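# Sort tested circuit boards into green or red totes

## Task

Testing is over: remove every circuit board from its tester and drop it into the tote whose color (green or red) matches the light on that board's tester. Each lid is latched by a hook and opens once its small black tab is pressed down. Any board in the wrong tote, or any tote that finishes off its bench, means failure. The testers are loose, so each must end upright on its own plate, still facing its original direction. The robot must not fall over or finish tilted.

## Robot and tools

Robot: a Rainbow Robotics RB-Y1. It has a two-wheel drive base with rear casters, two arms with parallel grippers, a pan/tilt head and a bending torso. The torso's lower part (the leg) folds at ankle, knee and hip. The base is 0.58 m wide and reaches 0.10 m in front of the wheel axle and 0.57 m behind it. Spinning in place sweeps a 0.58 m radius. Each wrist camera sits in a side-mounted case that can strike things. Cameras: head_camera, left_wrist_camera, right_wrist_camera.

Frames (metres): the base frame has its origin on the floor between the drive wheels, x forward, y left, z up. The left_hand and right_hand lines give the point midway between that hand's finger pads. The fingers point along the hand's -z axis and close along its x axis. The printed position grows less reliable at long reach or under load. base_odometry is in the frame the base had at scene start, and it counts wheel turns only, so slip looks like travel. Its heading is in rad, positive to the left.

move: one action per call. Allowed combinations are: base and/or joints, optionally with min_time_s or contact_limits; or target alone or with min_time_s; or contact_limits alone. An empty call just reports state and images.
- base: a velocity command, not a position: {"x_m_s", "turn_rad_s", "for_s"}. x_m_s is forward speed in m/s (negative reverses), either 0 or a magnitude of 0.005 to 0.4. turn_rad_s is in rad/s, positive turns left, either 0 or a magnitude of 0.02 to 1.509. for_s runs from 0.1 to 5 s. Omitted speeds are 0, and there is no sideways motion. Acceleration is 0.4 m/s² (0.5 rad/s² when turning), so the base keeps rolling up to 1 s (3.1 s for a turn) after for_s ends. If |x_m_s| + 0.27×|turn_rad_s| exceeds 0.4, both are scaled down.
- joints: an object keyed by joint name holding absolute targets, any subset. Angles are in rad and grippers in metres of pad opening. Ranges: torso_squat_rad 0..1.2 (lowers the chest); torso_shift_rad -0.3..0.6 (hips forward); torso_pitch_rad -0.2..1.4 (bow forward); torso_yaw_rad -1.5..1.5 (left positive; lift both arms out at least 0.2 rad first). Combined limits: squat+shift<=1.52, squat-shift+pitch<=1.57, shift+0.5pitch-0.4squat<=0.7, shift+0.3pitch-0.5squat<=0.39. Per arm: shoulder_pitch -2.356..2.356 (negative swings forward and up); shoulder_roll left 0..3.141, right -3.141..0 (outward lift); shoulder_yaw -2.094..2.094; elbow -2.617..0.01 (negative bends); forearm_roll -3.141..3.141; wrist_pitch -1.57..1.919; hand_roll -2.705..2.705; gripper_m 0..0.1. Head: head_pan_rad -0.523..0.523 (relative to the chest, left positive); head_tilt_rad -0.35..1.57 (positive looks down).
- target: an absolute pose for one hand: {"side": "left"|"right", "x", "y", "z" in metres in the base frame (-3 to 3), "quat_wxyz": four numbers in the same form the hand lines print}. It is solved once into arm joint angles, so the hand follows an arc that can bow more than 0.1 m. Break long moves into short steps. The solver never straightens the elbow beyond -0.267. The check covers only the robot's own body.
- min_time_s: 0.1 to 8, the shortest duration for this action's arm, head and torso motions.
- contact_limits: {"left_gripper_m"/"right_gripper_m": mA, 200 to 672.5}. It stays in force until changed and starts at 672.5. Grip force falls in proportion to (limit - 100).
- cameras: a list of names, or "all"; [] returns no images. blocking: false returns in about 0.5 s while motion goes on. A target is refused while an earlier move is still running.
To grasp, command an opening at least 0.005 m narrower than the object. A status of off_target or done is then normal.

wait {seconds 0..10, cameras}: lets time run and reports state, ending early once moves finish. stop {cameras}: brakes all your running motions. zoom_image {camera, region [x0,y0,x1,y1] in pixels, at most 504×504}: a closer crop of that camera's latest image. finished_scene {scene: the current scene's number}: ends the scene for good. The goal must hold afterwards without the robot.

Results: "move" reads done or the worst status. base_status, joint_status and the hand statuses read: moving, done, reached (within 10 mm/2°), short (with the miss distance), refused (with a reason), off_target, stopped, not_followed, contact_stop, time_out, limit_stop_at_<name>, torque_fault, limit_stop_at_motor_heat. A contact_stop or time_out halts that joint's whole group (torso, or one arm) and stops the rest of the reply's moves from running. "joint command not followed" means the arm self-collision check held the arm back. on_its_own lists things you did not command. lidar_m gives 12 ranges in 30° sectors counter-clockwise from straight ahead, at a height of 0.23 m. motor_effort is wheel load in %, with the peak in brackets; under 30 at rest is normal. The torque, external torque and wrist force/torque lines are noisy and offset, and they include gravity. wheel_motors_off=1 means the wheels are disabled for 2 s.

Avoid: the arms hitting or pressing each other, including hands and camera cases (an outward roll of about 0.5 rad helps); driving into furniture (the base does not stop, and the upper body can catch and tip); heavy or far-forward loads and hard stops after forward driving; breaking the torso limits; contact torque reaching the joint limits (left/right shoulder joints 63.7, elbow 32.7, wrist joints 22.7 N m), which freezes the robot for 10 s; overheated motors from long holds or stretched reach (80 °C brakes the arm); dropping boards, knocking testers over or turning them, and slamming lids.

Each tool is called after ">>>" as name([rows], argument=value, ...), one row to a line, values as JSON.

## Session

>>> move()

Scene clock: 0.00 s.
Joint torques (N m): no reading
External joint torques (N m): no reading
Motor temperatures (°C): left_arm=[29 32 30 34 39 36 41] | right_arm=[35 33 28 33 45 37 36]
Wrist force (N): no reading
Wrist torque (N m): no reading
Wrist force, peak (N): no reading
base_odometry: x=+0.000 y=+0.000 heading=+0.000
lidar_m: 2.52 2.77 1.96 1.99 2.31 2.11 2.09 2.32 2.40 2.35 2.77 2.54
base_status: not commanded
joint_positions: torso_squat_rad=+0.350 torso_shift_rad=+0.000 torso_pitch_rad=+0.000 torso_yaw_rad=+0.000 left_shoulder_pitch_rad=+0.027 left_shoulder_roll_rad=+0.018 left_shoulder_yaw_rad=-0.025 left_elbow_rad=-0.232 left_forearm_roll_rad=+0.014 left_wrist_pitch_rad=+0.031 left_hand_roll_rad=-0.041 left_gripper_m=+0.100 right_shoulder_pitch_rad=+0.035 right_shoulder_roll_rad=-0.046 right_shoulder_yaw_rad=+0.024 right_elbow_rad=-0.288 right_forearm_roll_rad=+0.041 right_wrist_pitch_rad=+0.022 right_hand_roll_rad=+0.009 right_gripper_m=+0.099 head_pan_rad=+0.000 head_tilt_rad=+0.400
joint_status: not commanded
wheel_motors_off: 0
motor_effort: left_wheel=-1 right_wheel=+3
chest: x=-0.2280 y=-0.0007 z=+1.2475 quat_wxyz=(+1.000, +0.000, +0.000, +0.000) (m; base frame)
left_hand: x=-0.1412 y=+0.2314 z=+0.5672 quat_wxyz=(+0.996, +0.009, -0.088, -0.022) (m; base frame)
right_hand: x=-0.1186 y=-0.2534 z=+0.5712 quat_wxyz=(+0.992, -0.025, -0.115, +0.034) (m; base frame)
pictures: head_camera, left_wrist_camera, right_wrist_camera

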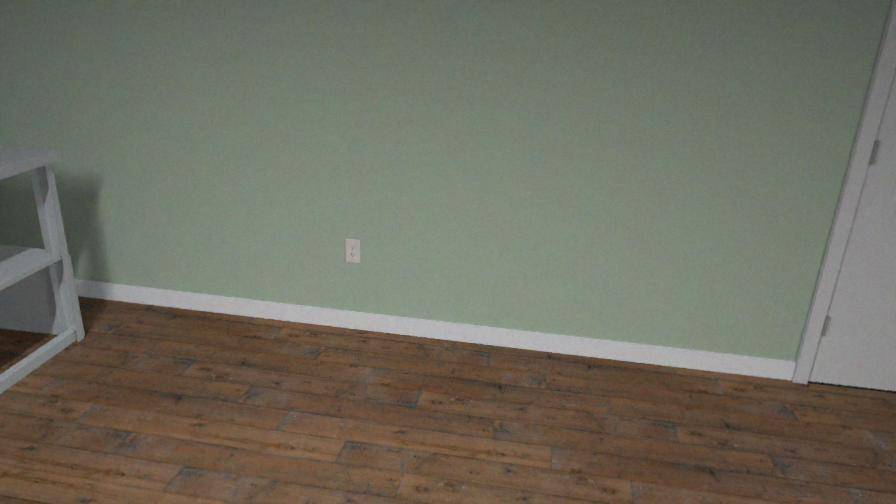

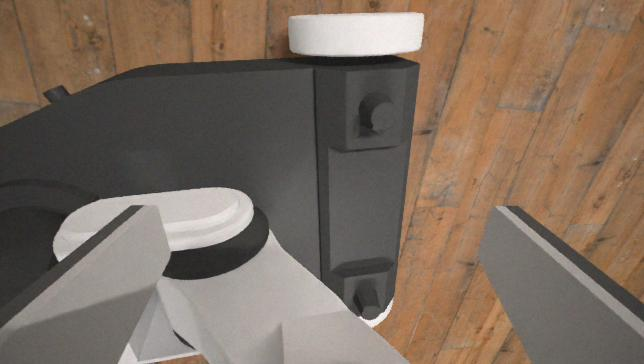

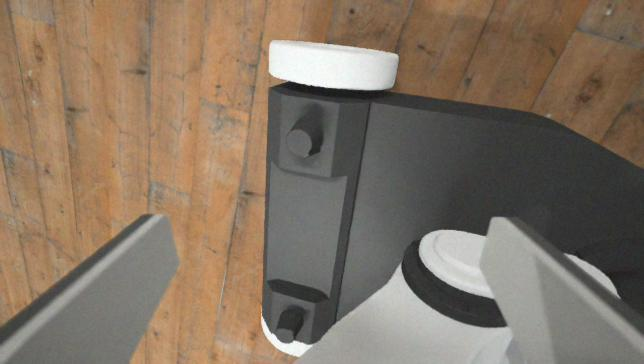

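>>> move(base={"turn_rad_s":0.5,"for_s":2}, cameras=["head_camera"])

>>> move(base={"turn_rad_s":0.5,"for_s":2}, cameras=["head_camera"])

>>> move(base={"turn_rad_s":0.5,"for_s":2}, cameras=["head_camera"])

>>> move(base={"turn_rad_s":0.5,"for_s":2}, cameras=["head_camera"])

>>> move(base={"turn_rad_s":0.5,"for_s":2}, cameras=["head_camera"])

Scene clock: 12.40 s.
Wrist force, peak (N): left_arm=[-2.8 -0.2 -9.9] | right_arm=[0.4 11.4 -12.9]
move: done
base_status: done (sent for 2 of 2 s)
wheel_motors_off: 0
motor_effort: left_wheel=+0(20) right_wheel=+3(26)
pictures: head_camera
camera_calibration:
head_camera: T_world_to_cam=[[0.00558766, -0.998763, 0.0494083, -0.0729338], [-0.352738, -0.0482017, -0.93448, 1.33893], [0.935706, -0.0122066, -0.352571, 0.642056], [0, 0, 0, 1]]

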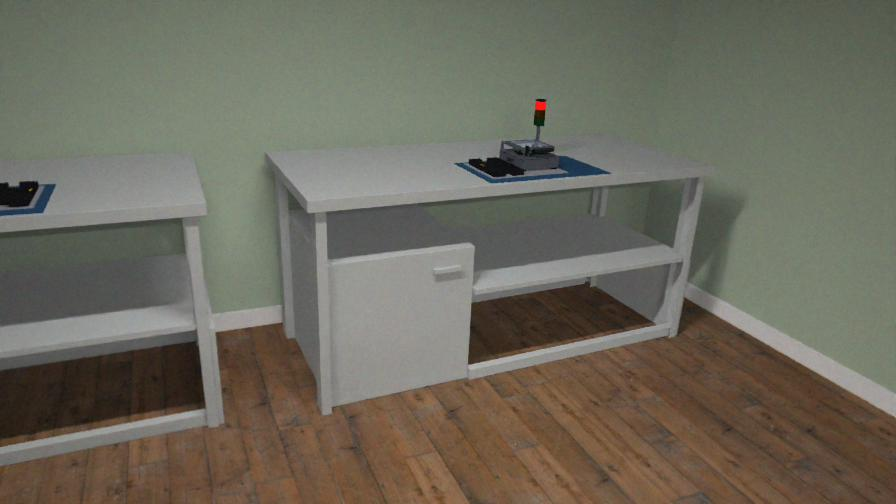

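Scene clock: 15.73 s.
Wrist force, peak (N): left_arm=[-3.0 -0.6 -9.9] | right_arm=[0.7 11.5 -12.8]
move: done
base_status: done (sent for 2 of 2 s)
wheel_motors_off: 0
motor_effort: left_wheel=+1(15) right_wheel=+5(24)
pictures: head_camera
camera_calibration:
head_camera: T_world_to_cam=[[0.00558782, -0.998763, 0.0494095, -0.0729349], [-0.352738, -0.0482029, -0.93448, 1.33893], [0.935706, -0.0122069, -0.352571, 0.642056], [0, 0, 0, 1]]

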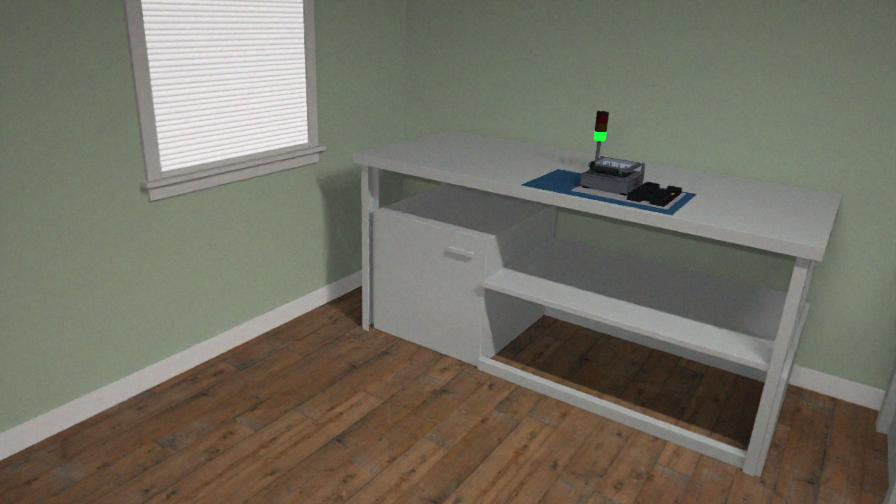

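Scene clock: 19.07 s.
Wrist force, peak (N): left_arm=[-2.9 -0.6 -9.9] | right_arm=[0.8 11.3 -12.8]
move: done
base_status: done (sent for 2 of 2 s)
wheel_motors_off: 0
motor_effort: left_wheel=+1(16) right_wheel=+5(23)
pictures: head_camera
camera_calibration:
head_camera: T_world_to_cam=[[0.00558732, -0.998763, 0.04941, -0.0729353], [-0.352738, -0.0482032, -0.93448, 1.33893], [0.935706, -0.0122075, -0.352571, 0.642056], [0, 0, 0, 1]]

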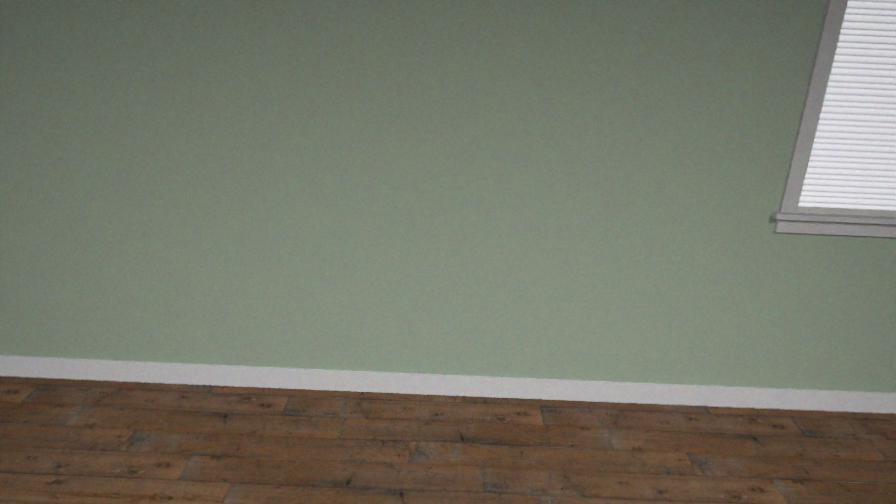

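Scene clock: 22.40 s.
Wrist force, peak (N): left_arm=[-2.8 -0.5 -10.0] | right_arm=[0.6 11.1 -13.0]
move: done
base_status: done (sent for 2 of 2 s)
wheel_motors_off: 0
motor_effort: left_wheel=+1(16) right_wheel=+4(24)
pictures: head_camera
camera_calibration:
head_camera: T_world_to_cam=[[0.00558735, -0.998763, 0.0494097, -0.0729352], [-0.352737, -0.0482028, -0.93448, 1.33893], [0.935706, -0.0122074, -0.35257, 0.642056], [0, 0, 0, 1]]

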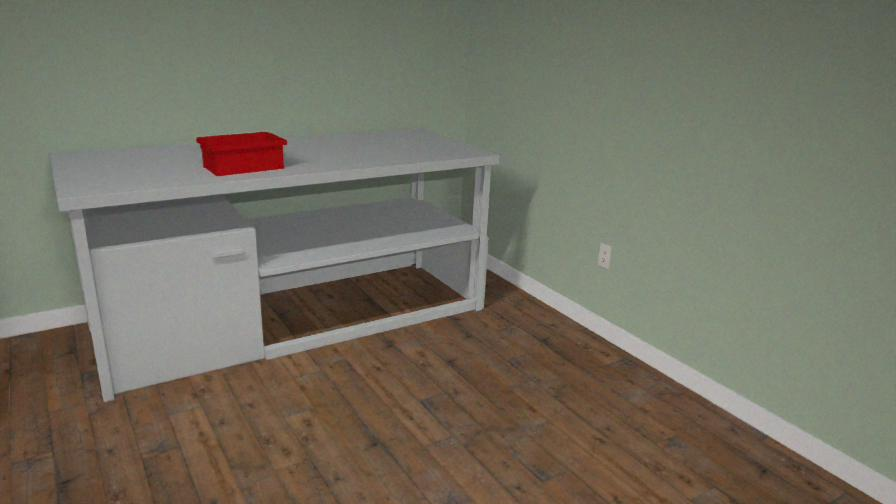

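Scene clock: 25.73 s.
Joint torques (N m): left_arm=[-1.98 0.64 0.04 -0.86 0.21 -0.44 0.09] | right_arm=[-2.4 -0.91 -0.54 -1.04 -0.21 -0.6 0.04]
External joint torques (N m): left_arm=[-0.05 0.03 -0.02 0.12 0.2 0.01 0.1] | right_arm=[-0.1 0.89 -0.36 0.42 -0.27 -0.07 0.02]
Wrist force (N): left_arm=[-2.7 -0.6 -9.5] | right_arm=[0.7 11.1 -12.5]
Wrist torque (N m): left_arm=[0.03 -0.45 -0.21] | right_arm=[-0.09 0.76 0.49]
Wrist force, peak (N): left_arm=[-2.8 -0.4 -9.9] | right_arm=[0.9 11.5 -12.8]
move: done
base_odometry: x=+0.000 y=+0.000 heading=-1.285
lidar_m: 2.34 2.70 2.52 2.56 2.10 1.96 2.32 2.27 2.12 2.15 2.71 2.32
base_status: done (sent for 2 of 2 s)
joint_positions: torso_squat_rad=+0.350 torso_shift_rad=+0.000 torso_pitch_rad=+0.000 torso_yaw_rad=+0.000 left_shoulder_pitch_rad=+0.027 left_shoulder_roll_rad=+0.018 left_shoulder_yaw_rad=-0.025 left_elbow_rad=-0.232 left_forearm_roll_rad=+0.014 left_wrist_pitch_rad=+0.031 left_hand_roll_rad=-0.041 left_gripper_m=+0.100 right_shoulder_pitch_rad=+0.035 right_shoulder_roll_rad=-0.046 right_shoulder_yaw_rad=+0.024 right_elbow_rad=-0.288 right_forearm_roll_rad=+0.041 right_wrist_pitch_rad=+0.022 right_hand_roll_rad=+0.009 right_gripper_m=+0.099 head_pan_rad=+0.000 head_tilt_rad=+0.400
wheel_motors_off: 0
motor_effort: left_wheel=+1(16) right_wheel=+5(24)
chest: x=-0.2280 y=-0.0008 z=+1.2475 quat_wxyz=(+1.000, +0.000, +0.000, +0.000) (m; base frame)
left_hand: x=-0.1412 y=+0.2314 z=+0.5672 quat_wxyz=(+0.996, +0.009, -0.088, -0.022) (m; base frame)
right_hand: x=-0.1186 y=-0.2534 z=+0.5712 quat_wxyz=(+0.992, -0.025, -0.115, +0.034) (m; base frame)
pictures: head_camera
camera_calibration:
head_camera: T_world_to_cam=[[0.00558677, -0.998763, 0.0494098, -0.0729354], [-0.352738, -0.0482028, -0.93448, 1.33893], [0.935705, -0.012208, -0.352571, 0.642056], [0, 0, 0, 1]]

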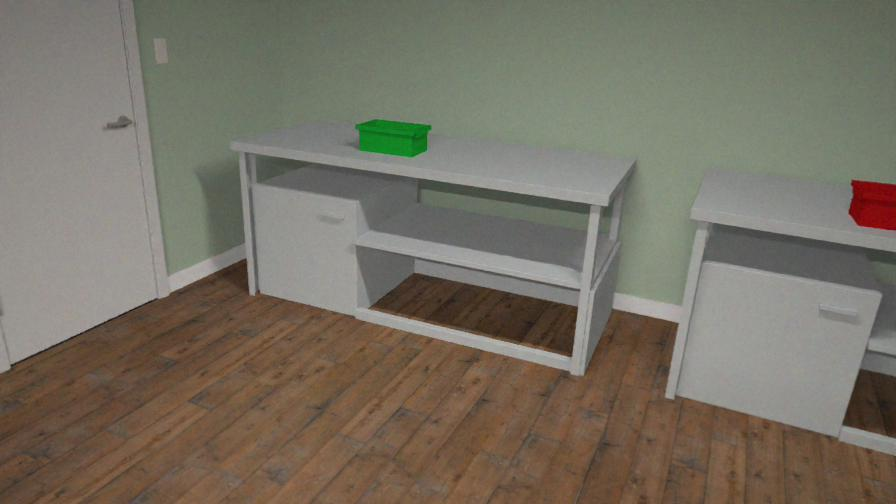

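>>> move(base={"turn_rad_s":0.632,"for_s":3}, cameras=[])

>>> move(base={"x_m_s":0.38,"for_s":4.9}, cameras=[])

>>> move(base={"turn_rad_s":0.424,"for_s":2}, joints={"head_tilt_rad":0.6}, cameras=["head_camera"])

Scene clock: 63.93 s.
Wrist force, peak (N): left_arm=[-2.6 -0.2 -10.0] | right_arm=[0.7 11.5 -12.8]
move: done
base_status: done (sent for 3 of 3 s)
wheel_motors_off: 0
motor_effort: left_wheel=+3(14) right_wheel=+3(23)
pictures: none

Scene clock: 70.30 s.
Wrist force, peak (N): left_arm=[-2.7 -0.4 -10.0] | right_arm=[1.0 11.3 -13.1]
move: done
base_status: done (sent for 4.9 of 4.9 s)
wheel_motors_off: 0
motor_effort: left_wheel=+2(31) right_wheel=-4(31)
pictures: none

Scene clock: 73.43 s.
Joint torques (N m): left_arm=[-1.66 0.69 -0.03 -0.83 0.17 -0.49 0.14] | right_arm=[-2.28 -1.09 -0.46 -1.17 -0.12 -0.68 0.04]
External joint torques (N m): left_arm=[0.28 0.08 -0.08 0.16 0.16 -0.03 0.14] | right_arm=[0.02 0.72 -0.29 0.3 -0.18 -0.15 0.03]
Wrist force (N): left_arm=[-2.7 -0.4 -9.6] | right_arm=[0.7 11.2 -12.4]
Wrist torque (N m): left_arm=[0.00 -0.45 -0.21] | right_arm=[-0.10 0.77 0.52]
Wrist force, peak (N): left_arm=[-2.8 -0.5 -9.9] | right_arm=[0.8 11.1 -12.9]
move: done
base_odometry: x=+1.525 y=+1.069 heading=+1.459
lidar_m: 1.37 0.79 1.01 3.18 3.60 3.69 3.58 1.64 1.21 1.18 1.02 1.07
base_status: done (sent for 2 of 2 s)
joint_positions: torso_squat_rad=+0.350 torso_shift_rad=+0.000 torso_pitch_rad=+0.000 torso_yaw_rad=+0.000 left_shoulder_pitch_rad=+0.026 left_shoulder_roll_rad=+0.018 left_shoulder_yaw_rad=-0.025 left_elbow_rad=-0.232 left_forearm_roll_rad=+0.014 left_wrist_pitch_rad=+0.031 left_hand_roll_rad=-0.041 left_gripper_m=+0.100 right_shoulder_pitch_rad=+0.035 right_shoulder_roll_rad=-0.046 right_shoulder_yaw_rad=+0.024 right_elbow_rad=-0.288 right_forearm_roll_rad=+0.041 right_wrist_pitch_rad=+0.022 right_hand_roll_rad=+0.009 right_gripper_m=+0.099 head_pan_rad=+0.000 head_tilt_rad=+0.600
joint_status: all done
wheel_motors_off: 0
motor_effort: left_wheel=+0(28) right_wheel=+3(29)
chest: x=-0.2280 y=-0.0008 z=+1.2475 quat_wxyz=(+1.000, +0.000, +0.000, +0.000) (m; base frame)
left_hand: x=-0.1412 y=+0.2314 z=+0.5672 quat_wxyz=(+0.996, +0.009, -0.088, -0.022) (m; base frame)
right_hand: x=-0.1186 y=-0.2534 z=+0.5712 quat_wxyz=(+0.992, -0.025, -0.115, +0.034) (m; base frame)
pictures: head_camera
camera_calibration:
head_camera: T_world_to_cam=[[0.0154809, -0.998761, 0.0472926, -0.0678331], [-0.53138, -0.0482841, -0.845757, 1.17372], [0.846992, -0.0120372, -0.531469, 0.882724], [0, 0, 0, 1]]

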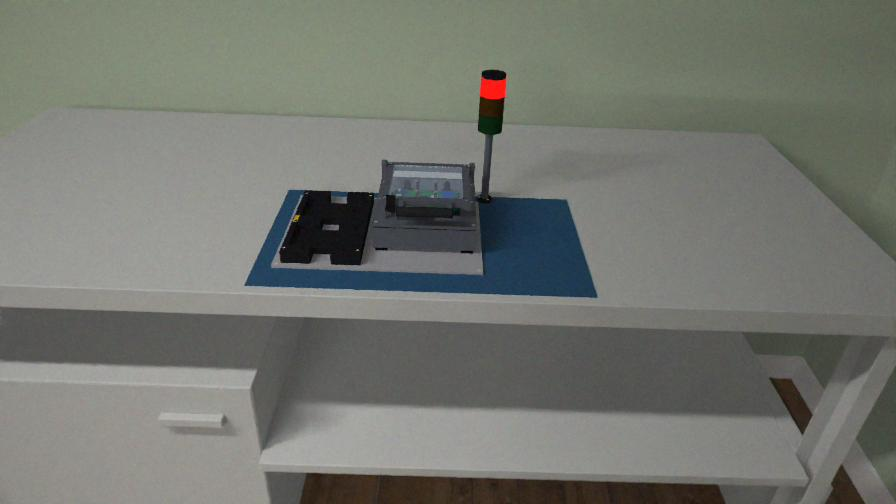

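>>> zoom_image(camera="head_camera", region=[260, 140, 520, 290])

Scaled by 1.938 from the camera's 896x504 image, which has a finer 1280x720 frame.

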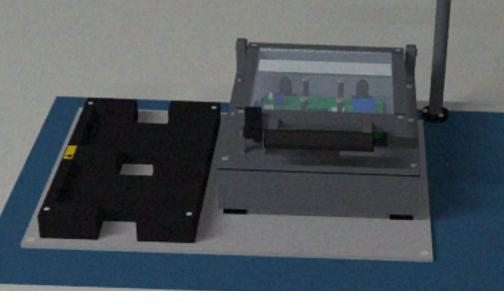

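>>> move(base={"x_m_s":0.2,"for_s":1.75}, joints={"head_tilt_rad":0.9}, cameras=["head_camera"])

>>> zoom_image(camera="head_camera", region=[220, 40, 560, 380])

Scene clock: 91.93 s.
Joint torques (N m): left_arm=[-1.65 0.52 -0.07 -0.92 0.17 -0.52 0.1] | right_arm=[-2.18 -1.11 -0.54 -1.09 -0.11 -0.63 0.01]
External joint torques (N m): left_arm=[0.28 -0.09 -0.12 0.06 0.16 -0.07 0.11] | right_arm=[0.12 0.7 -0.37 0.38 -0.17 -0.1 0]
Wrist force (N): left_arm=[-2.8 -0.4 -9.5] | right_arm=[0.8 10.7 -12.4]
Wrist torque (N m): left_arm=[0.00 -0.47 -0.21] | right_arm=[-0.03 0.77 0.50]
Wrist force, peak (N): left_arm=[-2.8 -0.3 -10.0] | right_arm=[1.1 11.2 -13.0]
move: done
base_odometry: x=+1.564 y=+1.420 heading=+1.460
lidar_m: 1.01 0.50 0.51 2.51 3.60 4.17 3.93 1.64 1.22 1.18 0.82 1.05
base_status: done (sent for 1.77 of 1.77 s)
joint_positions: torso_squat_rad=+0.350 torso_shift_rad=+0.000 torso_pitch_rad=+0.000 torso_yaw_rad=+0.000 left_shoulder_pitch_rad=+0.026 left_shoulder_roll_rad=+0.018 left_shoulder_yaw_rad=-0.025 left_elbow_rad=-0.232 left_forearm_roll_rad=+0.014 left_wrist_pitch_rad=+0.031 left_hand_roll_rad=-0.041 left_gripper_m=+0.100 right_shoulder_pitch_rad=+0.035 right_shoulder_roll_rad=-0.046 right_shoulder_yaw_rad=+0.024 right_elbow_rad=-0.288 right_forearm_roll_rad=+0.041 right_wrist_pitch_rad=+0.022 right_hand_roll_rad=+0.009 right_gripper_m=+0.099 head_pan_rad=+0.000 head_tilt_rad=+0.900
joint_status: all done
wheel_motors_off: 0
motor_effort: left_wheel=+2(28) right_wheel=-4(30)
chest: x=-0.2280 y=-0.0008 z=+1.2475 quat_wxyz=(+1.000, +0.000, +0.000, +0.000) (m; base frame)
left_hand: x=-0.1412 y=+0.2314 z=+0.5672 quat_wxyz=(+0.996, +0.009, -0.088, -0.022) (m; base frame)
right_hand: x=-0.1186 y=-0.2534 z=+0.5712 quat_wxyz=(+0.992, -0.025, -0.115, +0.034) (m; base frame)
pictures: head_camera
camera_calibration:
head_camera: T_world_to_cam=[[0.0290465, -0.998755, 0.0405641, -0.0552967], [-0.757568, -0.0484704, -0.650954, 0.845135], [0.652109, -0.0118221, -0.758033, 1.17055], [0, 0, 0, 1]]

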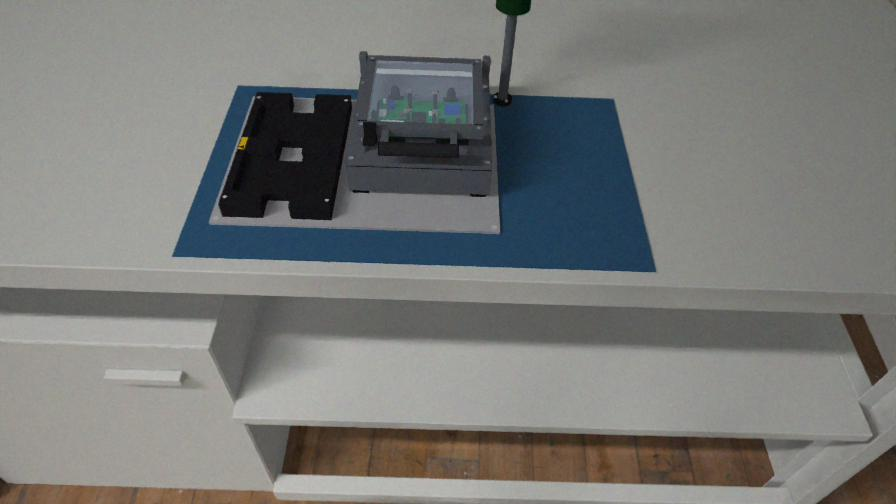

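Scaled by 1.482 from the camera's 896x504 image, which has a finer 1280x720 frame.

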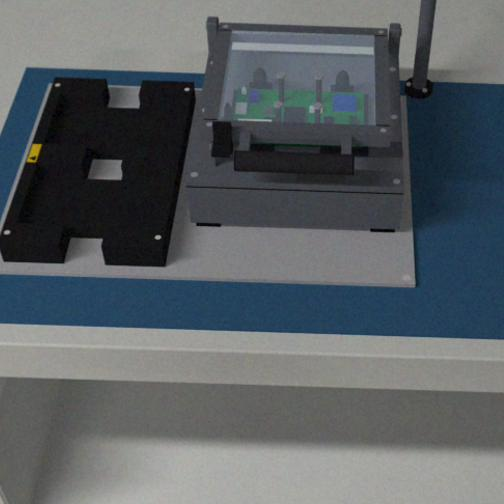

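>>> move(joints={"left_shoulder_pitch_rad":0.5,"left_shoulder_roll_rad":0.3,"left_elbow_rad":-2.2,"right_shoulder_pitch_rad":0.5,"right_shoulder_roll_rad":-0.3,"right_elbow_rad":-2.2}, cameras=[])

>>> move(target={"side":"left","x":0.32,"y":0.12,"z":1.2,"quat_wxyz":[0.985,0,-0.17,0]})

>>> zoom_image(camera="left_wrist_camera", region=[70, 0, 570, 364])

Scene clock: 112.73 s.
Wrist force, peak (N): left_arm=[-3.4 -0.2 -10.0] | right_arm=[1.3 12.4 -12.7]
move: done
joint_status: all done
wheel_motors_off: 0
motor_effort: left_wheel=+4(6) right_wheel=-3(6)
pictures: none

Scene clock: 115.20 s.
Joint torques (N m): left_arm=[-19.61 4.6 0.93 -6.06 0.02 -1.32 0.31] | right_arm=[-2.56 -5.07 -3.52 -9.23 0 -1.92 0.07]
External joint torques (N m): left_arm=[2.37 -0.6 1.16 1.46 0.12 -0.21 0.34] | right_arm=[0.34 -0.6 -0.01 1.36 -0.24 0.01 0.02]
Wrist force (N): left_arm=[-4.6 0.2 -9.0] | right_arm=[-3.4 12.6 -6.0]
Wrist torque (N m): left_arm=[-0.02 -0.52 -0.15] | right_arm=[-0.22 0.57 0.46]
Wrist force, peak (N): left_arm=[-5.3 -0.5 -9.2] | right_arm=[-3.8 13.0 -6.2]
move: short
base_odometry: x=+1.564 y=+1.420 heading=+1.460
lidar_m: 1.02 0.50 0.51 2.50 3.60 4.16 3.93 1.65 1.23 1.18 0.81 1.06
joint_positions: torso_squat_rad=+0.350 torso_shift_rad=+0.000 torso_pitch_rad=+0.000 torso_yaw_rad=+0.000 left_shoulder_pitch_rad=-1.125 left_shoulder_roll_rad=+0.000 left_shoulder_yaw_rad=+0.210 left_elbow_rad=-1.412 left_forearm_roll_rad=-0.086 left_wrist_pitch_rad=+1.919 left_hand_roll_rad=+0.157 left_gripper_m=+0.100 right_shoulder_pitch_rad=+0.500 right_shoulder_roll_rad=-0.300 right_shoulder_yaw_rad=+0.024 right_elbow_rad=-2.200 right_forearm_roll_rad=+0.041 right_wrist_pitch_rad=+0.021 right_hand_roll_rad=+0.009 right_gripper_m=+0.099 head_pan_rad=+0.000 head_tilt_rad=+0.900
joint_status: all done
wheel_motors_off: 0
motor_effort: left_wheel=+6(7) right_wheel=-4(7)
chest: x=-0.2280 y=-0.0007 z=+1.2475 quat_wxyz=(+1.000, +0.000, +0.000, +0.000) (m; base frame)
left_hand: x=+0.3216 y=+0.1197 z=+1.1996 quat_wxyz=(+0.963, -0.013, -0.270, -0.002) (m; base frame)
left_hand_status: short (checked arc, as near as the solve gets, planned for 2.0 s): 2 mm and 11.8 deg off. The place is met; only the turn is off.
right_hand: x=+0.1542 y=-0.2882 z=+1.1078 quat_wxyz=(+0.657, -0.117, -0.734, +0.124) (m; base frame)
pictures: head_camera, left_wrist_camera, right_wrist_camera
camera_calibration:
head_camera: T_world_to_cam=[[0.0290516, -0.998754, 0.0405861, -0.0553046], [-0.757539, -0.0484892, -0.650987, 0.84516], [0.652144, -0.0118333, -0.758003, 1.17054], [0, 0, 0, 1]]
left_wrist_camera: T_world_to_cam=[[0.861096, 0.0175348, 0.50814, -0.889988], [-0.24729, -0.858791, 0.448694, -0.321622], [0.444253, -0.512026, -0.735165, 0.869364], [0, 0, 0, 1]]
right_wrist_camera: T_world_to_cam=[[0.125166, -0.315234, -0.940723, 0.93444], [-0.434958, 0.834768, -0.337601, 0.714841], [0.891709, 0.451431, -0.0326288, 0.100462], [0, 0, 0, 1]]

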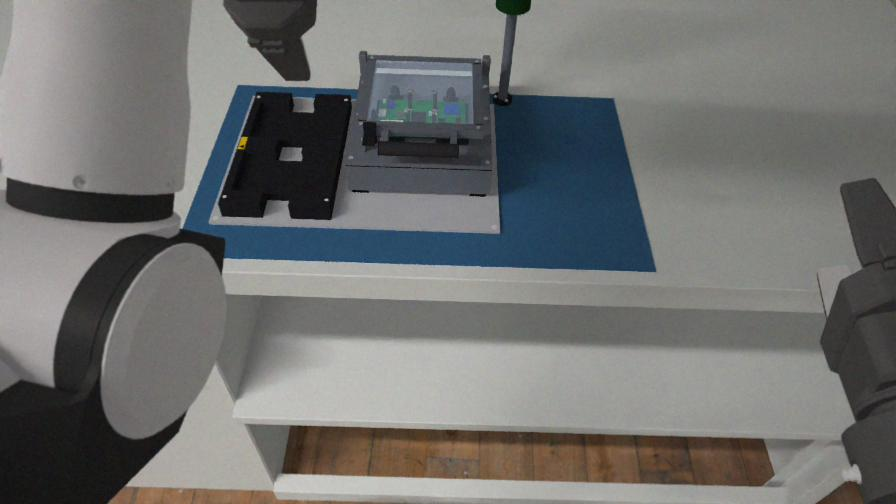

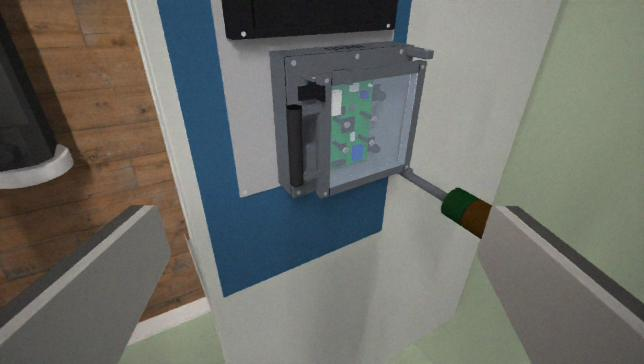

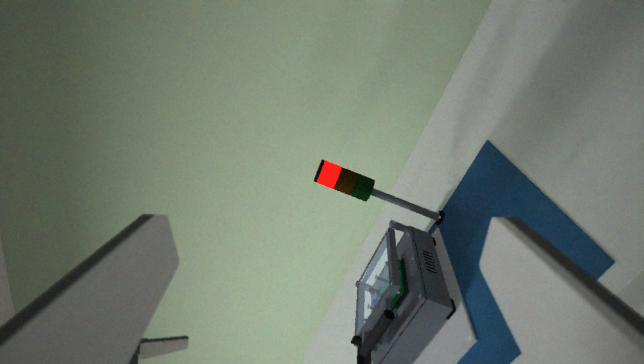

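Scaled by 1.008 from the camera's 644x364 image, which has a finer 920x520 frame.

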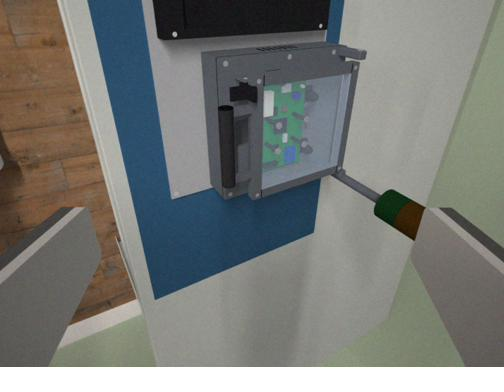

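>>> move(target={"side":"left","x":0.42,"y":0.10,"z":1.13,"quat_wxyz":[0.985,0,-0.17,0]})

>>> zoom_image(camera="left_wrist_camera", region=[220, 0, 480, 250])

>>> zoom_image(camera="head_camera", region=[330, 30, 530, 210])

Scene clock: 128.50 s.
Joint torques (N m): left_arm=[-23.73 9.1 0.89 -8 0.13 -0.94 0.31] | right_arm=[-2.55 -5.13 -3.54 -9.37 -0.04 -1.91 0.1]
External joint torques (N m): left_arm=[1.99 0.05 0.99 1.85 0.24 0.18 0.34] | right_arm=[0.34 -0.67 -0.03 1.22 -0.28 0.02 0.05]
Wrist force (N): left_arm=[-5.0 0.1 -9.1] | right_arm=[-3.4 12.8 -6.2]
Wrist torque (N m): left_arm=[0.01 -0.60 -0.17] | right_arm=[-0.23 0.57 0.46]
Wrist force, peak (N): left_arm=[-5.1 0.3 -9.9] | right_arm=[-3.8 13.0 -6.4]
move: short
base_odometry: x=+1.564 y=+1.420 heading=+1.460
lidar_m: 1.01 0.49 0.51 2.51 3.60 4.16 3.92 1.65 1.23 1.18 0.82 1.06
joint_positions: torso_squat_rad=+0.350 torso_shift_rad=+0.000 torso_pitch_rad=+0.000 torso_yaw_rad=+0.000 left_shoulder_pitch_rad=-1.510 left_shoulder_roll_rad=+0.120 left_shoulder_yaw_rad=+0.274 left_elbow_rad=-0.267 left_forearm_roll_rad=-0.015 left_wrist_pitch_rad=+1.144 left_hand_roll_rad=+0.213 left_gripper_m=+0.100 right_shoulder_pitch_rad=+0.500 right_shoulder_roll_rad=-0.300 right_shoulder_yaw_rad=+0.024 right_elbow_rad=-2.200 right_forearm_roll_rad=+0.041 right_wrist_pitch_rad=+0.021 right_hand_roll_rad=+0.009 right_gripper_m=+0.099 head_pan_rad=+0.000 head_tilt_rad=+0.900
joint_status: all done
wheel_motors_off: 0
motor_effort: left_wheel=+5(8) right_wheel=-4(6)
chest: x=-0.2280 y=-0.0007 z=+1.2475 quat_wxyz=(+1.000, +0.000, +0.000, +0.000) (m; base frame)
left_hand: x=+0.4193 y=+0.1001 z=+1.1302 quat_wxyz=(+0.960, -0.024, -0.277, -0.004) (m; base frame)
left_hand_status: short (checked arc, as near as the solve gets, planned for 1.5 s): 1 mm and 12.9 deg off. The place is met; only the turn is off.
right_hand: x=+0.1542 y=-0.2882 z=+1.1078 quat_wxyz=(+0.657, -0.117, -0.734, +0.124) (m; base frame)
pictures: head_camera, left_wrist_camera, right_wrist_camera
camera_calibration:
head_camera: T_world_to_cam=[[0.0290525, -0.998753, 0.0405969, -0.0553129], [-0.757533, -0.0484969, -0.650993, 0.845165], [0.65215, -0.0118405, -0.757998, 1.17054], [0, 0, 0, 1]]
left_wrist_camera: T_world_to_cam=[[0.852962, 0.019702, 0.521601, -0.950438], [-0.262122, -0.847981, 0.460673, -0.291646], [0.451384, -0.52966, -0.718132, 0.744413], [0, 0, 0, 1]]
right_wrist_camera: T_world_to_cam=[[0.125144, -0.315251, -0.940721, 0.934431], [-0.43496, 0.834764, -0.337606, 0.714841], [0.891711, 0.451426, -0.0326562, 0.100498], [0, 0, 0, 1]]

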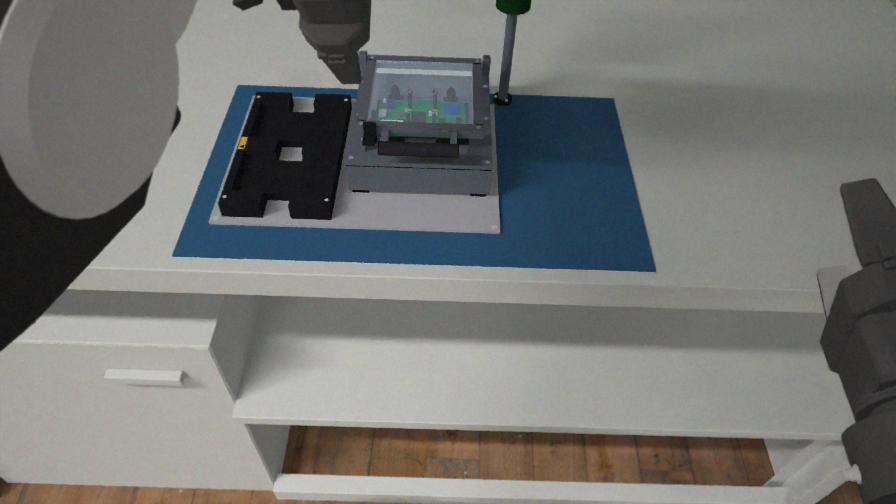

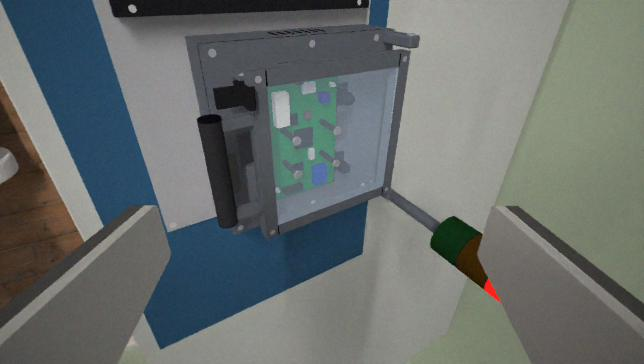

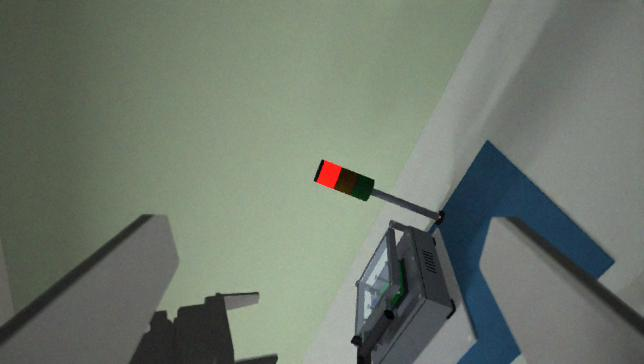

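Scaled by 1.938 from the camera's 644x364 image, which has a finer 920x520 frame.

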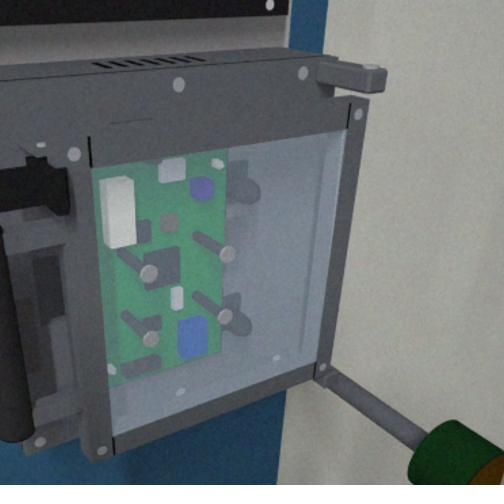

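Scaled by 2.520 from the camera's 896x504 image, which has a finer 1280x720 frame.

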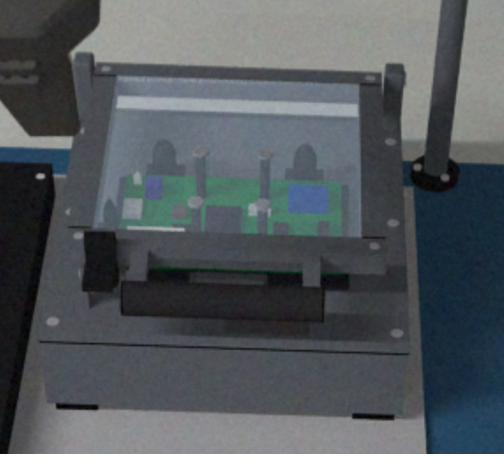

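>>> move(joints={"left_shoulder_pitch_rad":0.5,"left_shoulder_roll_rad":0.3,"left_elbow_rad":-2.2,"left_shoulder_yaw_rad":0,"left_wrist_pitch_rad":0.02}, min_time_s=3, cameras=[])

>>> move(base={"x_m_s":0.1,"for_s":1.2}, joints={"torso_pitch_rad":0.3}, cameras=["head_camera"])

>>> zoom_image(camera="head_camera", region=[300, 80, 560, 300])

Scene clock: 179.37 s.
Wrist force, peak (N): left_arm=[-5.0 0.4 -9.1] | right_arm=[-3.5 13.2 -6.3]
move: done
joint_status: all done
wheel_motors_off: 0
motor_effort: left_wheel=+5(7) right_wheel=-4(6)
pictures: none

Scene clock: 181.20 s.
Joint torques (N m): left_arm=[1.95 4.88 2.25 -9.03 0.12 -1.79 0.24] | right_arm=[2.65 -4.74 -3.32 -8.97 -0.01 -1.99 0.09]
External joint torques (N m): left_arm=[0.17 1.03 -1.06 0.74 0.08 0.06 0.29] | right_arm=[0.11 -0.4 0.16 1.18 -0.25 -0.06 0.04]
Wrist force (N): left_arm=[-7.8 -0.8 -5.1] | right_arm=[-3.6 12.9 -8.1]
Wrist torque (N m): left_arm=[0.05 -0.76 -0.16] | right_arm=[-0.22 0.54 0.46]
Wrist force, peak (N): left_arm=[-8.0 -0.8 -5.5] | right_arm=[-3.6 13.0 -8.4]
move: done
base_odometry: x=+1.577 y=+1.539 heading=+1.460
lidar_m: 0.89 0.48 0.41 0.94 3.59 4.28 4.05 1.65 1.23 1.18 0.77 0.93
base_status: done (sent for 1.2 of 1.2 s)
joint_positions: torso_squat_rad=+0.350 torso_shift_rad=+0.000 torso_pitch_rad=+0.300 torso_yaw_rad=+0.000 left_shoulder_pitch_rad=+0.500 left_shoulder_roll_rad=+0.300 left_shoulder_yaw_rad=+0.000 left_elbow_rad=-2.200 left_forearm_roll_rad=-0.015 left_wrist_pitch_rad=+0.020 left_hand_roll_rad=+0.213 left_gripper_m=+0.100 right_shoulder_pitch_rad=+0.500 right_shoulder_roll_rad=-0.300 right_shoulder_yaw_rad=+0.024 right_elbow_rad=-2.200 right_forearm_roll_rad=+0.041 right_wrist_pitch_rad=+0.021 right_hand_roll_rad=+0.009 right_gripper_m=+0.099 head_pan_rad=+0.000 head_tilt_rad=+0.900
joint_status: all done
wheel_motors_off: 0
motor_effort: left_wheel=+1(29) right_wheel=-6(20)
chest: x=-0.1365 y=-0.0007 z=+1.2337 quat_wxyz=(+0.989, +0.000, +0.149, +0.000) (m; base frame)
left_hand: x=+0.1882 y=+0.2973 z=+0.9911 quat_wxyz=(+0.769, +0.031, -0.637, -0.045) (m; base frame)
right_hand: x=+0.1873 y=-0.2881 z=+0.9872 quat_wxyz=(+0.760, -0.097, -0.627, +0.140) (m; base frame)
pictures: head_camera
camera_calibration:
head_camera: T_world_to_cam=[[0.0399487, -0.998747, 0.0301367, -0.0430295], [-0.916108, -0.0486518, -0.397968, 0.571676], [0.398936, -0.0117101, -0.916904, 1.26187], [0, 0, 0, 1]]

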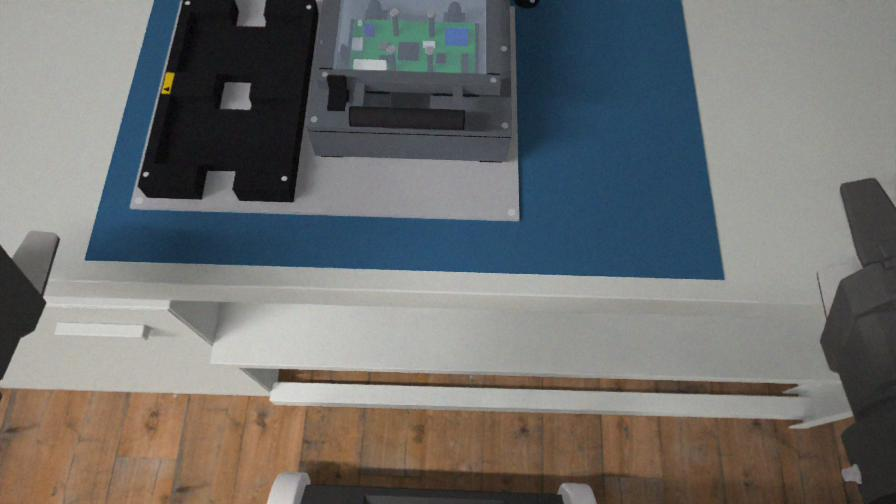

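Scaled by 1.938 from the camera's 896x504 image, which has a finer 1280x720 frame.

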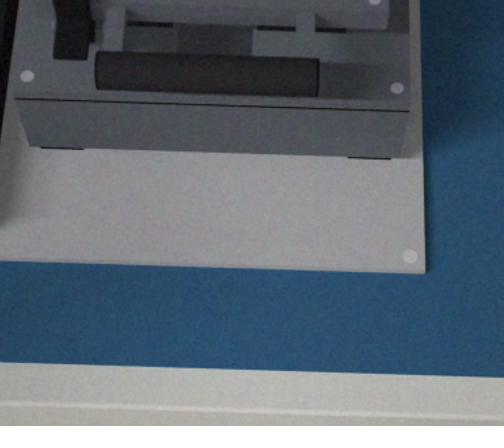

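Tilt the head a bit back for a better view.

>>> move(joints={"head_tilt_rad":0.68}, cameras=["head_camera"])

>>> zoom_image(camera="head_camera", region=[290, 80, 540, 300])

Scene clock: 188.10 s.
Joint torques (N m): left_arm=[1.76 4.92 2.28 -8.89 0.13 -1.71 0.19] | right_arm=[2.64 -4.92 -3.58 -8.98 -0.03 -1.94 0.08]
External joint torques (N m): left_arm=[-0.02 1.07 -1.03 0.88 0.1 0.14 0.25] | right_arm=[0.1 -0.59 -0.09 1.17 -0.27 -0.02 0.03]
Wrist force (N): left_arm=[-7.8 -0.8 -4.8] | right_arm=[-3.3 12.6 -7.9]
Wrist torque (N m): left_arm=[0.04 -0.76 -0.16] | right_arm=[-0.22 0.58 0.47]
Wrist force, peak (N): left_arm=[-8.1 -0.7 -5.3] | right_arm=[-3.6 13.0 -8.2]
move: done
base_odometry: x=+1.577 y=+1.539 heading=+1.460
lidar_m: 0.89 0.47 0.42 0.94 3.59 4.28 4.06 1.65 1.23 1.18 0.77 0.93
joint_positions: torso_squat_rad=+0.350 torso_shift_rad=+0.000 torso_pitch_rad=+0.300 torso_yaw_rad=+0.000 left_shoulder_pitch_rad=+0.500 left_shoulder_roll_rad=+0.300 left_shoulder_yaw_rad=+0.000 left_elbow_rad=-2.200 left_forearm_roll_rad=-0.015 left_wrist_pitch_rad=+0.020 left_hand_roll_rad=+0.213 left_gripper_m=+0.100 right_shoulder_pitch_rad=+0.500 right_shoulder_roll_rad=-0.300 right_shoulder_yaw_rad=+0.024 right_elbow_rad=-2.200 right_forearm_roll_rad=+0.041 right_wrist_pitch_rad=+0.021 right_hand_roll_rad=+0.009 right_gripper_m=+0.099 head_pan_rad=+0.000 head_tilt_rad=+0.680
joint_status: all done
wheel_motors_off: 0
motor_effort: left_wheel=+1(3) right_wheel=-6(7)
chest: x=-0.1365 y=-0.0007 z=+1.2337 quat_wxyz=(+0.989, +0.000, +0.149, +0.000) (m; base frame)
left_hand: x=+0.1882 y=+0.2973 z=+0.9911 quat_wxyz=(+0.769, +0.031, -0.637, -0.045) (m; base frame)
right_hand: x=+0.1873 y=-0.2881 z=+0.9872 quat_wxyz=(+0.760, -0.097, -0.627, +0.140) (m; base frame)
pictures: head_camera
camera_calibration:
head_camera: T_world_to_cam=[[0.0322046, -0.998754, 0.0381203, -0.0547888], [-0.80721, -0.0484813, -0.58827, 0.847706], [0.589385, -0.0118261, -0.807766, 1.11782], [0, 0, 0, 1]]

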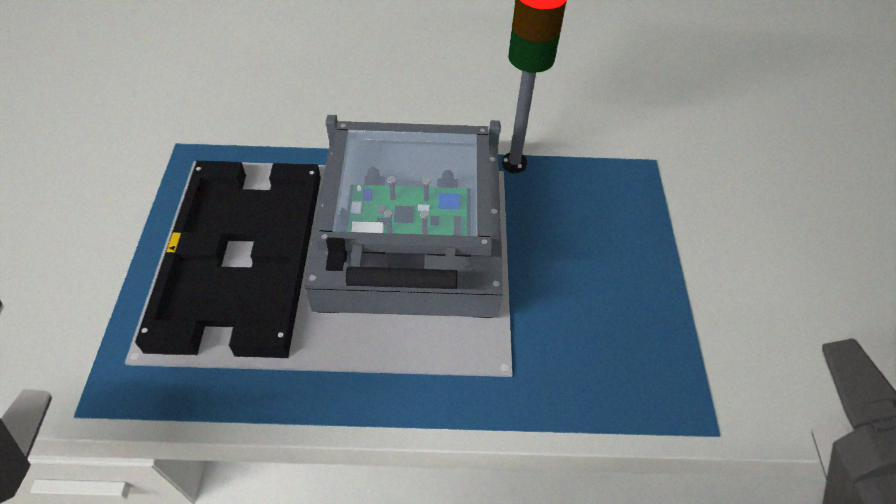

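Scaled by 2.016 from the camera's 896x504 image, which has a finer 1280x720 frame.

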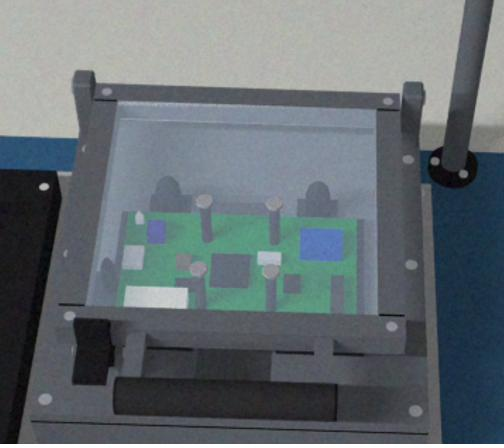

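>>> move(joints={"left_gripper_m":0.0}, cameras=[])

>>> move(target={"side":"left","x":0.2,"y":0.25,"z":1.12,"quat_wxyz":[0.92,-0.13,-0.37,0]}, cameras=[])

>>> move(target={"side":"left","x":0.325,"y":0.105,"z":1.06,"quat_wxyz":[0.991,-0.13,0,0]})

>>> zoom_image(camera="head_camera", region=[250, 80, 500, 300])

Scene clock: 215.20 s.
Wrist force, peak (N): left_arm=[-8.2 -0.9 -5.0] | right_arm=[-3.5 13.1 -8.3]
move: done
joint_status: all done
wheel_motors_off: 0
motor_effort: left_wheel=+2(3) right_wheel=-6(7)
pictures: none

Scene clock: 217.13 s.
Wrist force, peak (N): left_arm=[-6.9 1.6 -8.1] | right_arm=[-3.3 13.0 -8.2]
move: short
joint_status: all done
wheel_motors_off: 0
motor_effort: left_wheel=+2(4) right_wheel=-6(7)
left_hand_status: short (checked arc, as near as the solve gets, planned for 1.6 s): 1 mm and 5.1 deg off. The place is met; only the turn is off.
pictures: none

Scene clock: 219.20 s.
Joint torques (N m): left_arm=[-19.64 -6.47 8.31 5.2 0.21 -0.09 0.13] | right_arm=[2.42 -5.01 -3.16 -8.94 -0.03 -1.94 -0.01]
External joint torques (N m): left_arm=[1.57 -0.02 0.26 0.68 -0.12 0.27 0.13] | right_arm=[-0.12 -0.67 0.32 1.21 -0.27 -0.01 -0.06]
Wrist force (N): left_arm=[-1.8 1.6 -9.5] | right_arm=[-3.4 12.9 -7.9]
Wrist torque (N m): left_arm=[-0.14 -0.39 -0.18] | right_arm=[-0.24 0.55 0.47]
Wrist force, peak (N): left_arm=[-1.9 0.5 -10.4] | right_arm=[-3.6 12.9 -8.4]
move: done
base_odometry: x=+1.577 y=+1.539 heading=+1.460
lidar_m: 0.89 0.49 0.41 0.94 3.59 4.28 4.05 1.65 1.22 1.18 0.76 0.94
joint_positions: torso_squat_rad=+0.350 torso_shift_rad=+0.000 torso_pitch_rad=+0.300 torso_yaw_rad=+0.000 left_shoulder_pitch_rad=+1.009 left_shoulder_roll_rad=+2.899 left_shoulder_yaw_rad=+1.092 left_elbow_rad=-1.435 left_forearm_roll_rad=+2.352 left_wrist_pitch_rad=+0.886 left_hand_roll_rad=+0.610 left_gripper_m=+0.000 right_shoulder_pitch_rad=+0.500 right_shoulder_roll_rad=-0.300 right_shoulder_yaw_rad=+0.024 right_elbow_rad=-2.200 right_forearm_roll_rad=+0.041 right_wrist_pitch_rad=+0.021 right_hand_roll_rad=+0.009 right_gripper_m=+0.099 head_pan_rad=+0.000 head_tilt_rad=+0.680
joint_status: all done
wheel_motors_off: 0
motor_effort: left_wheel=+3(5) right_wheel=-5(6)
chest: x=-0.1366 y=-0.0008 z=+1.2337 quat_wxyz=(+0.989, +0.000, +0.149, +0.000) (m; base frame)
left_hand: x=+0.3248 y=+0.1048 z=+1.0601 quat_wxyz=(+0.991, -0.130, +0.000, +0.000) (m; base frame)
left_hand_status: reached (checked arc, planned for 1.7 s): 0 mm and 0.1 deg off.
right_hand: x=+0.1873 y=-0.2882 z=+0.9872 quat_wxyz=(+0.760, -0.097, -0.627, +0.140) (m; base frame)
pictures: head_camera, left_wrist_camera, right_wrist_camera
camera_calibration:
head_camera: T_world_to_cam=[[0.032147, -0.998756, 0.0381199, -0.0547995], [-0.807173, -0.0484353, -0.588324, 0.847753], [0.589439, -0.0118565, -0.807726, 1.1178], [0, 0, 0, 1]]
left_wrist_camera: T_world_to_cam=[[0.999817, 0.0117321, -0.015105, -0.311328], [0.0189423, -0.716621, 0.697206, -0.635856], [-0.00264489, -0.697365, -0.716712, 0.902761], [0, 0, 0, 1]]
right_wrist_camera: T_world_to_cam=[[-0.158466, -0.31525, -0.935685, 0.865031], [-0.515442, 0.834692, -0.193929, 0.561719], [0.842145, 0.45156, -0.294763, 0.335103], [0, 0, 0, 1]]

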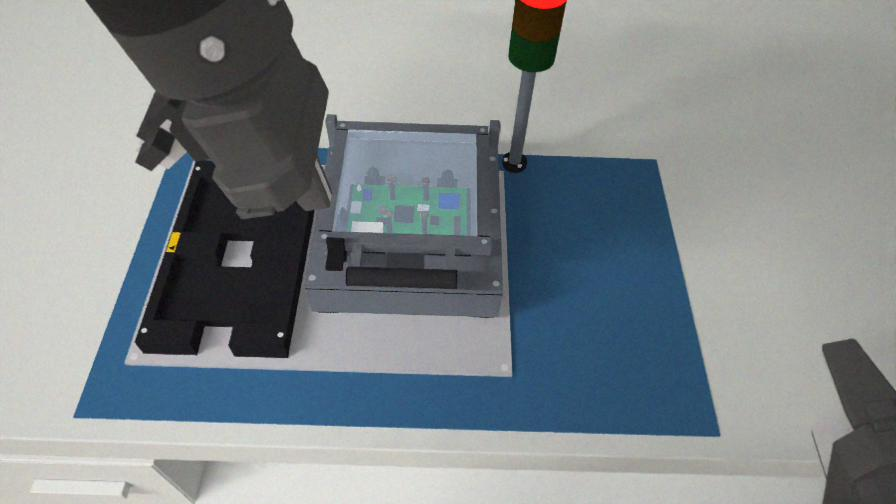

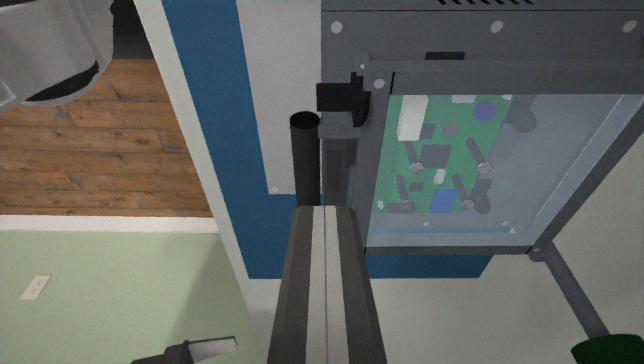

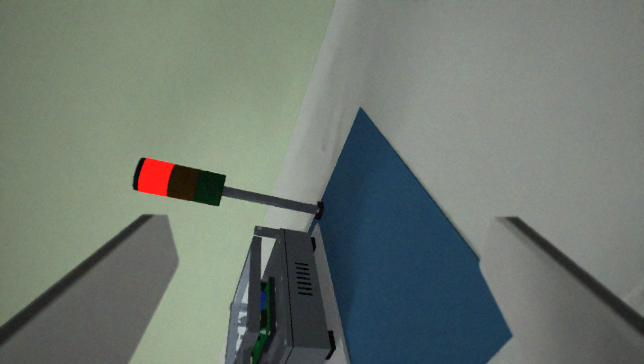

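Scaled by 2.016 from the camera's 896x504 image, which has a finer 1280x720 frame.

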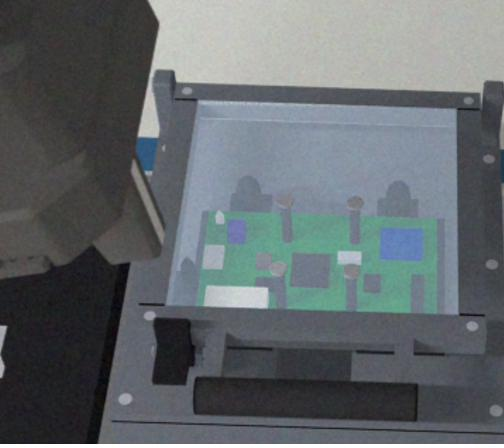

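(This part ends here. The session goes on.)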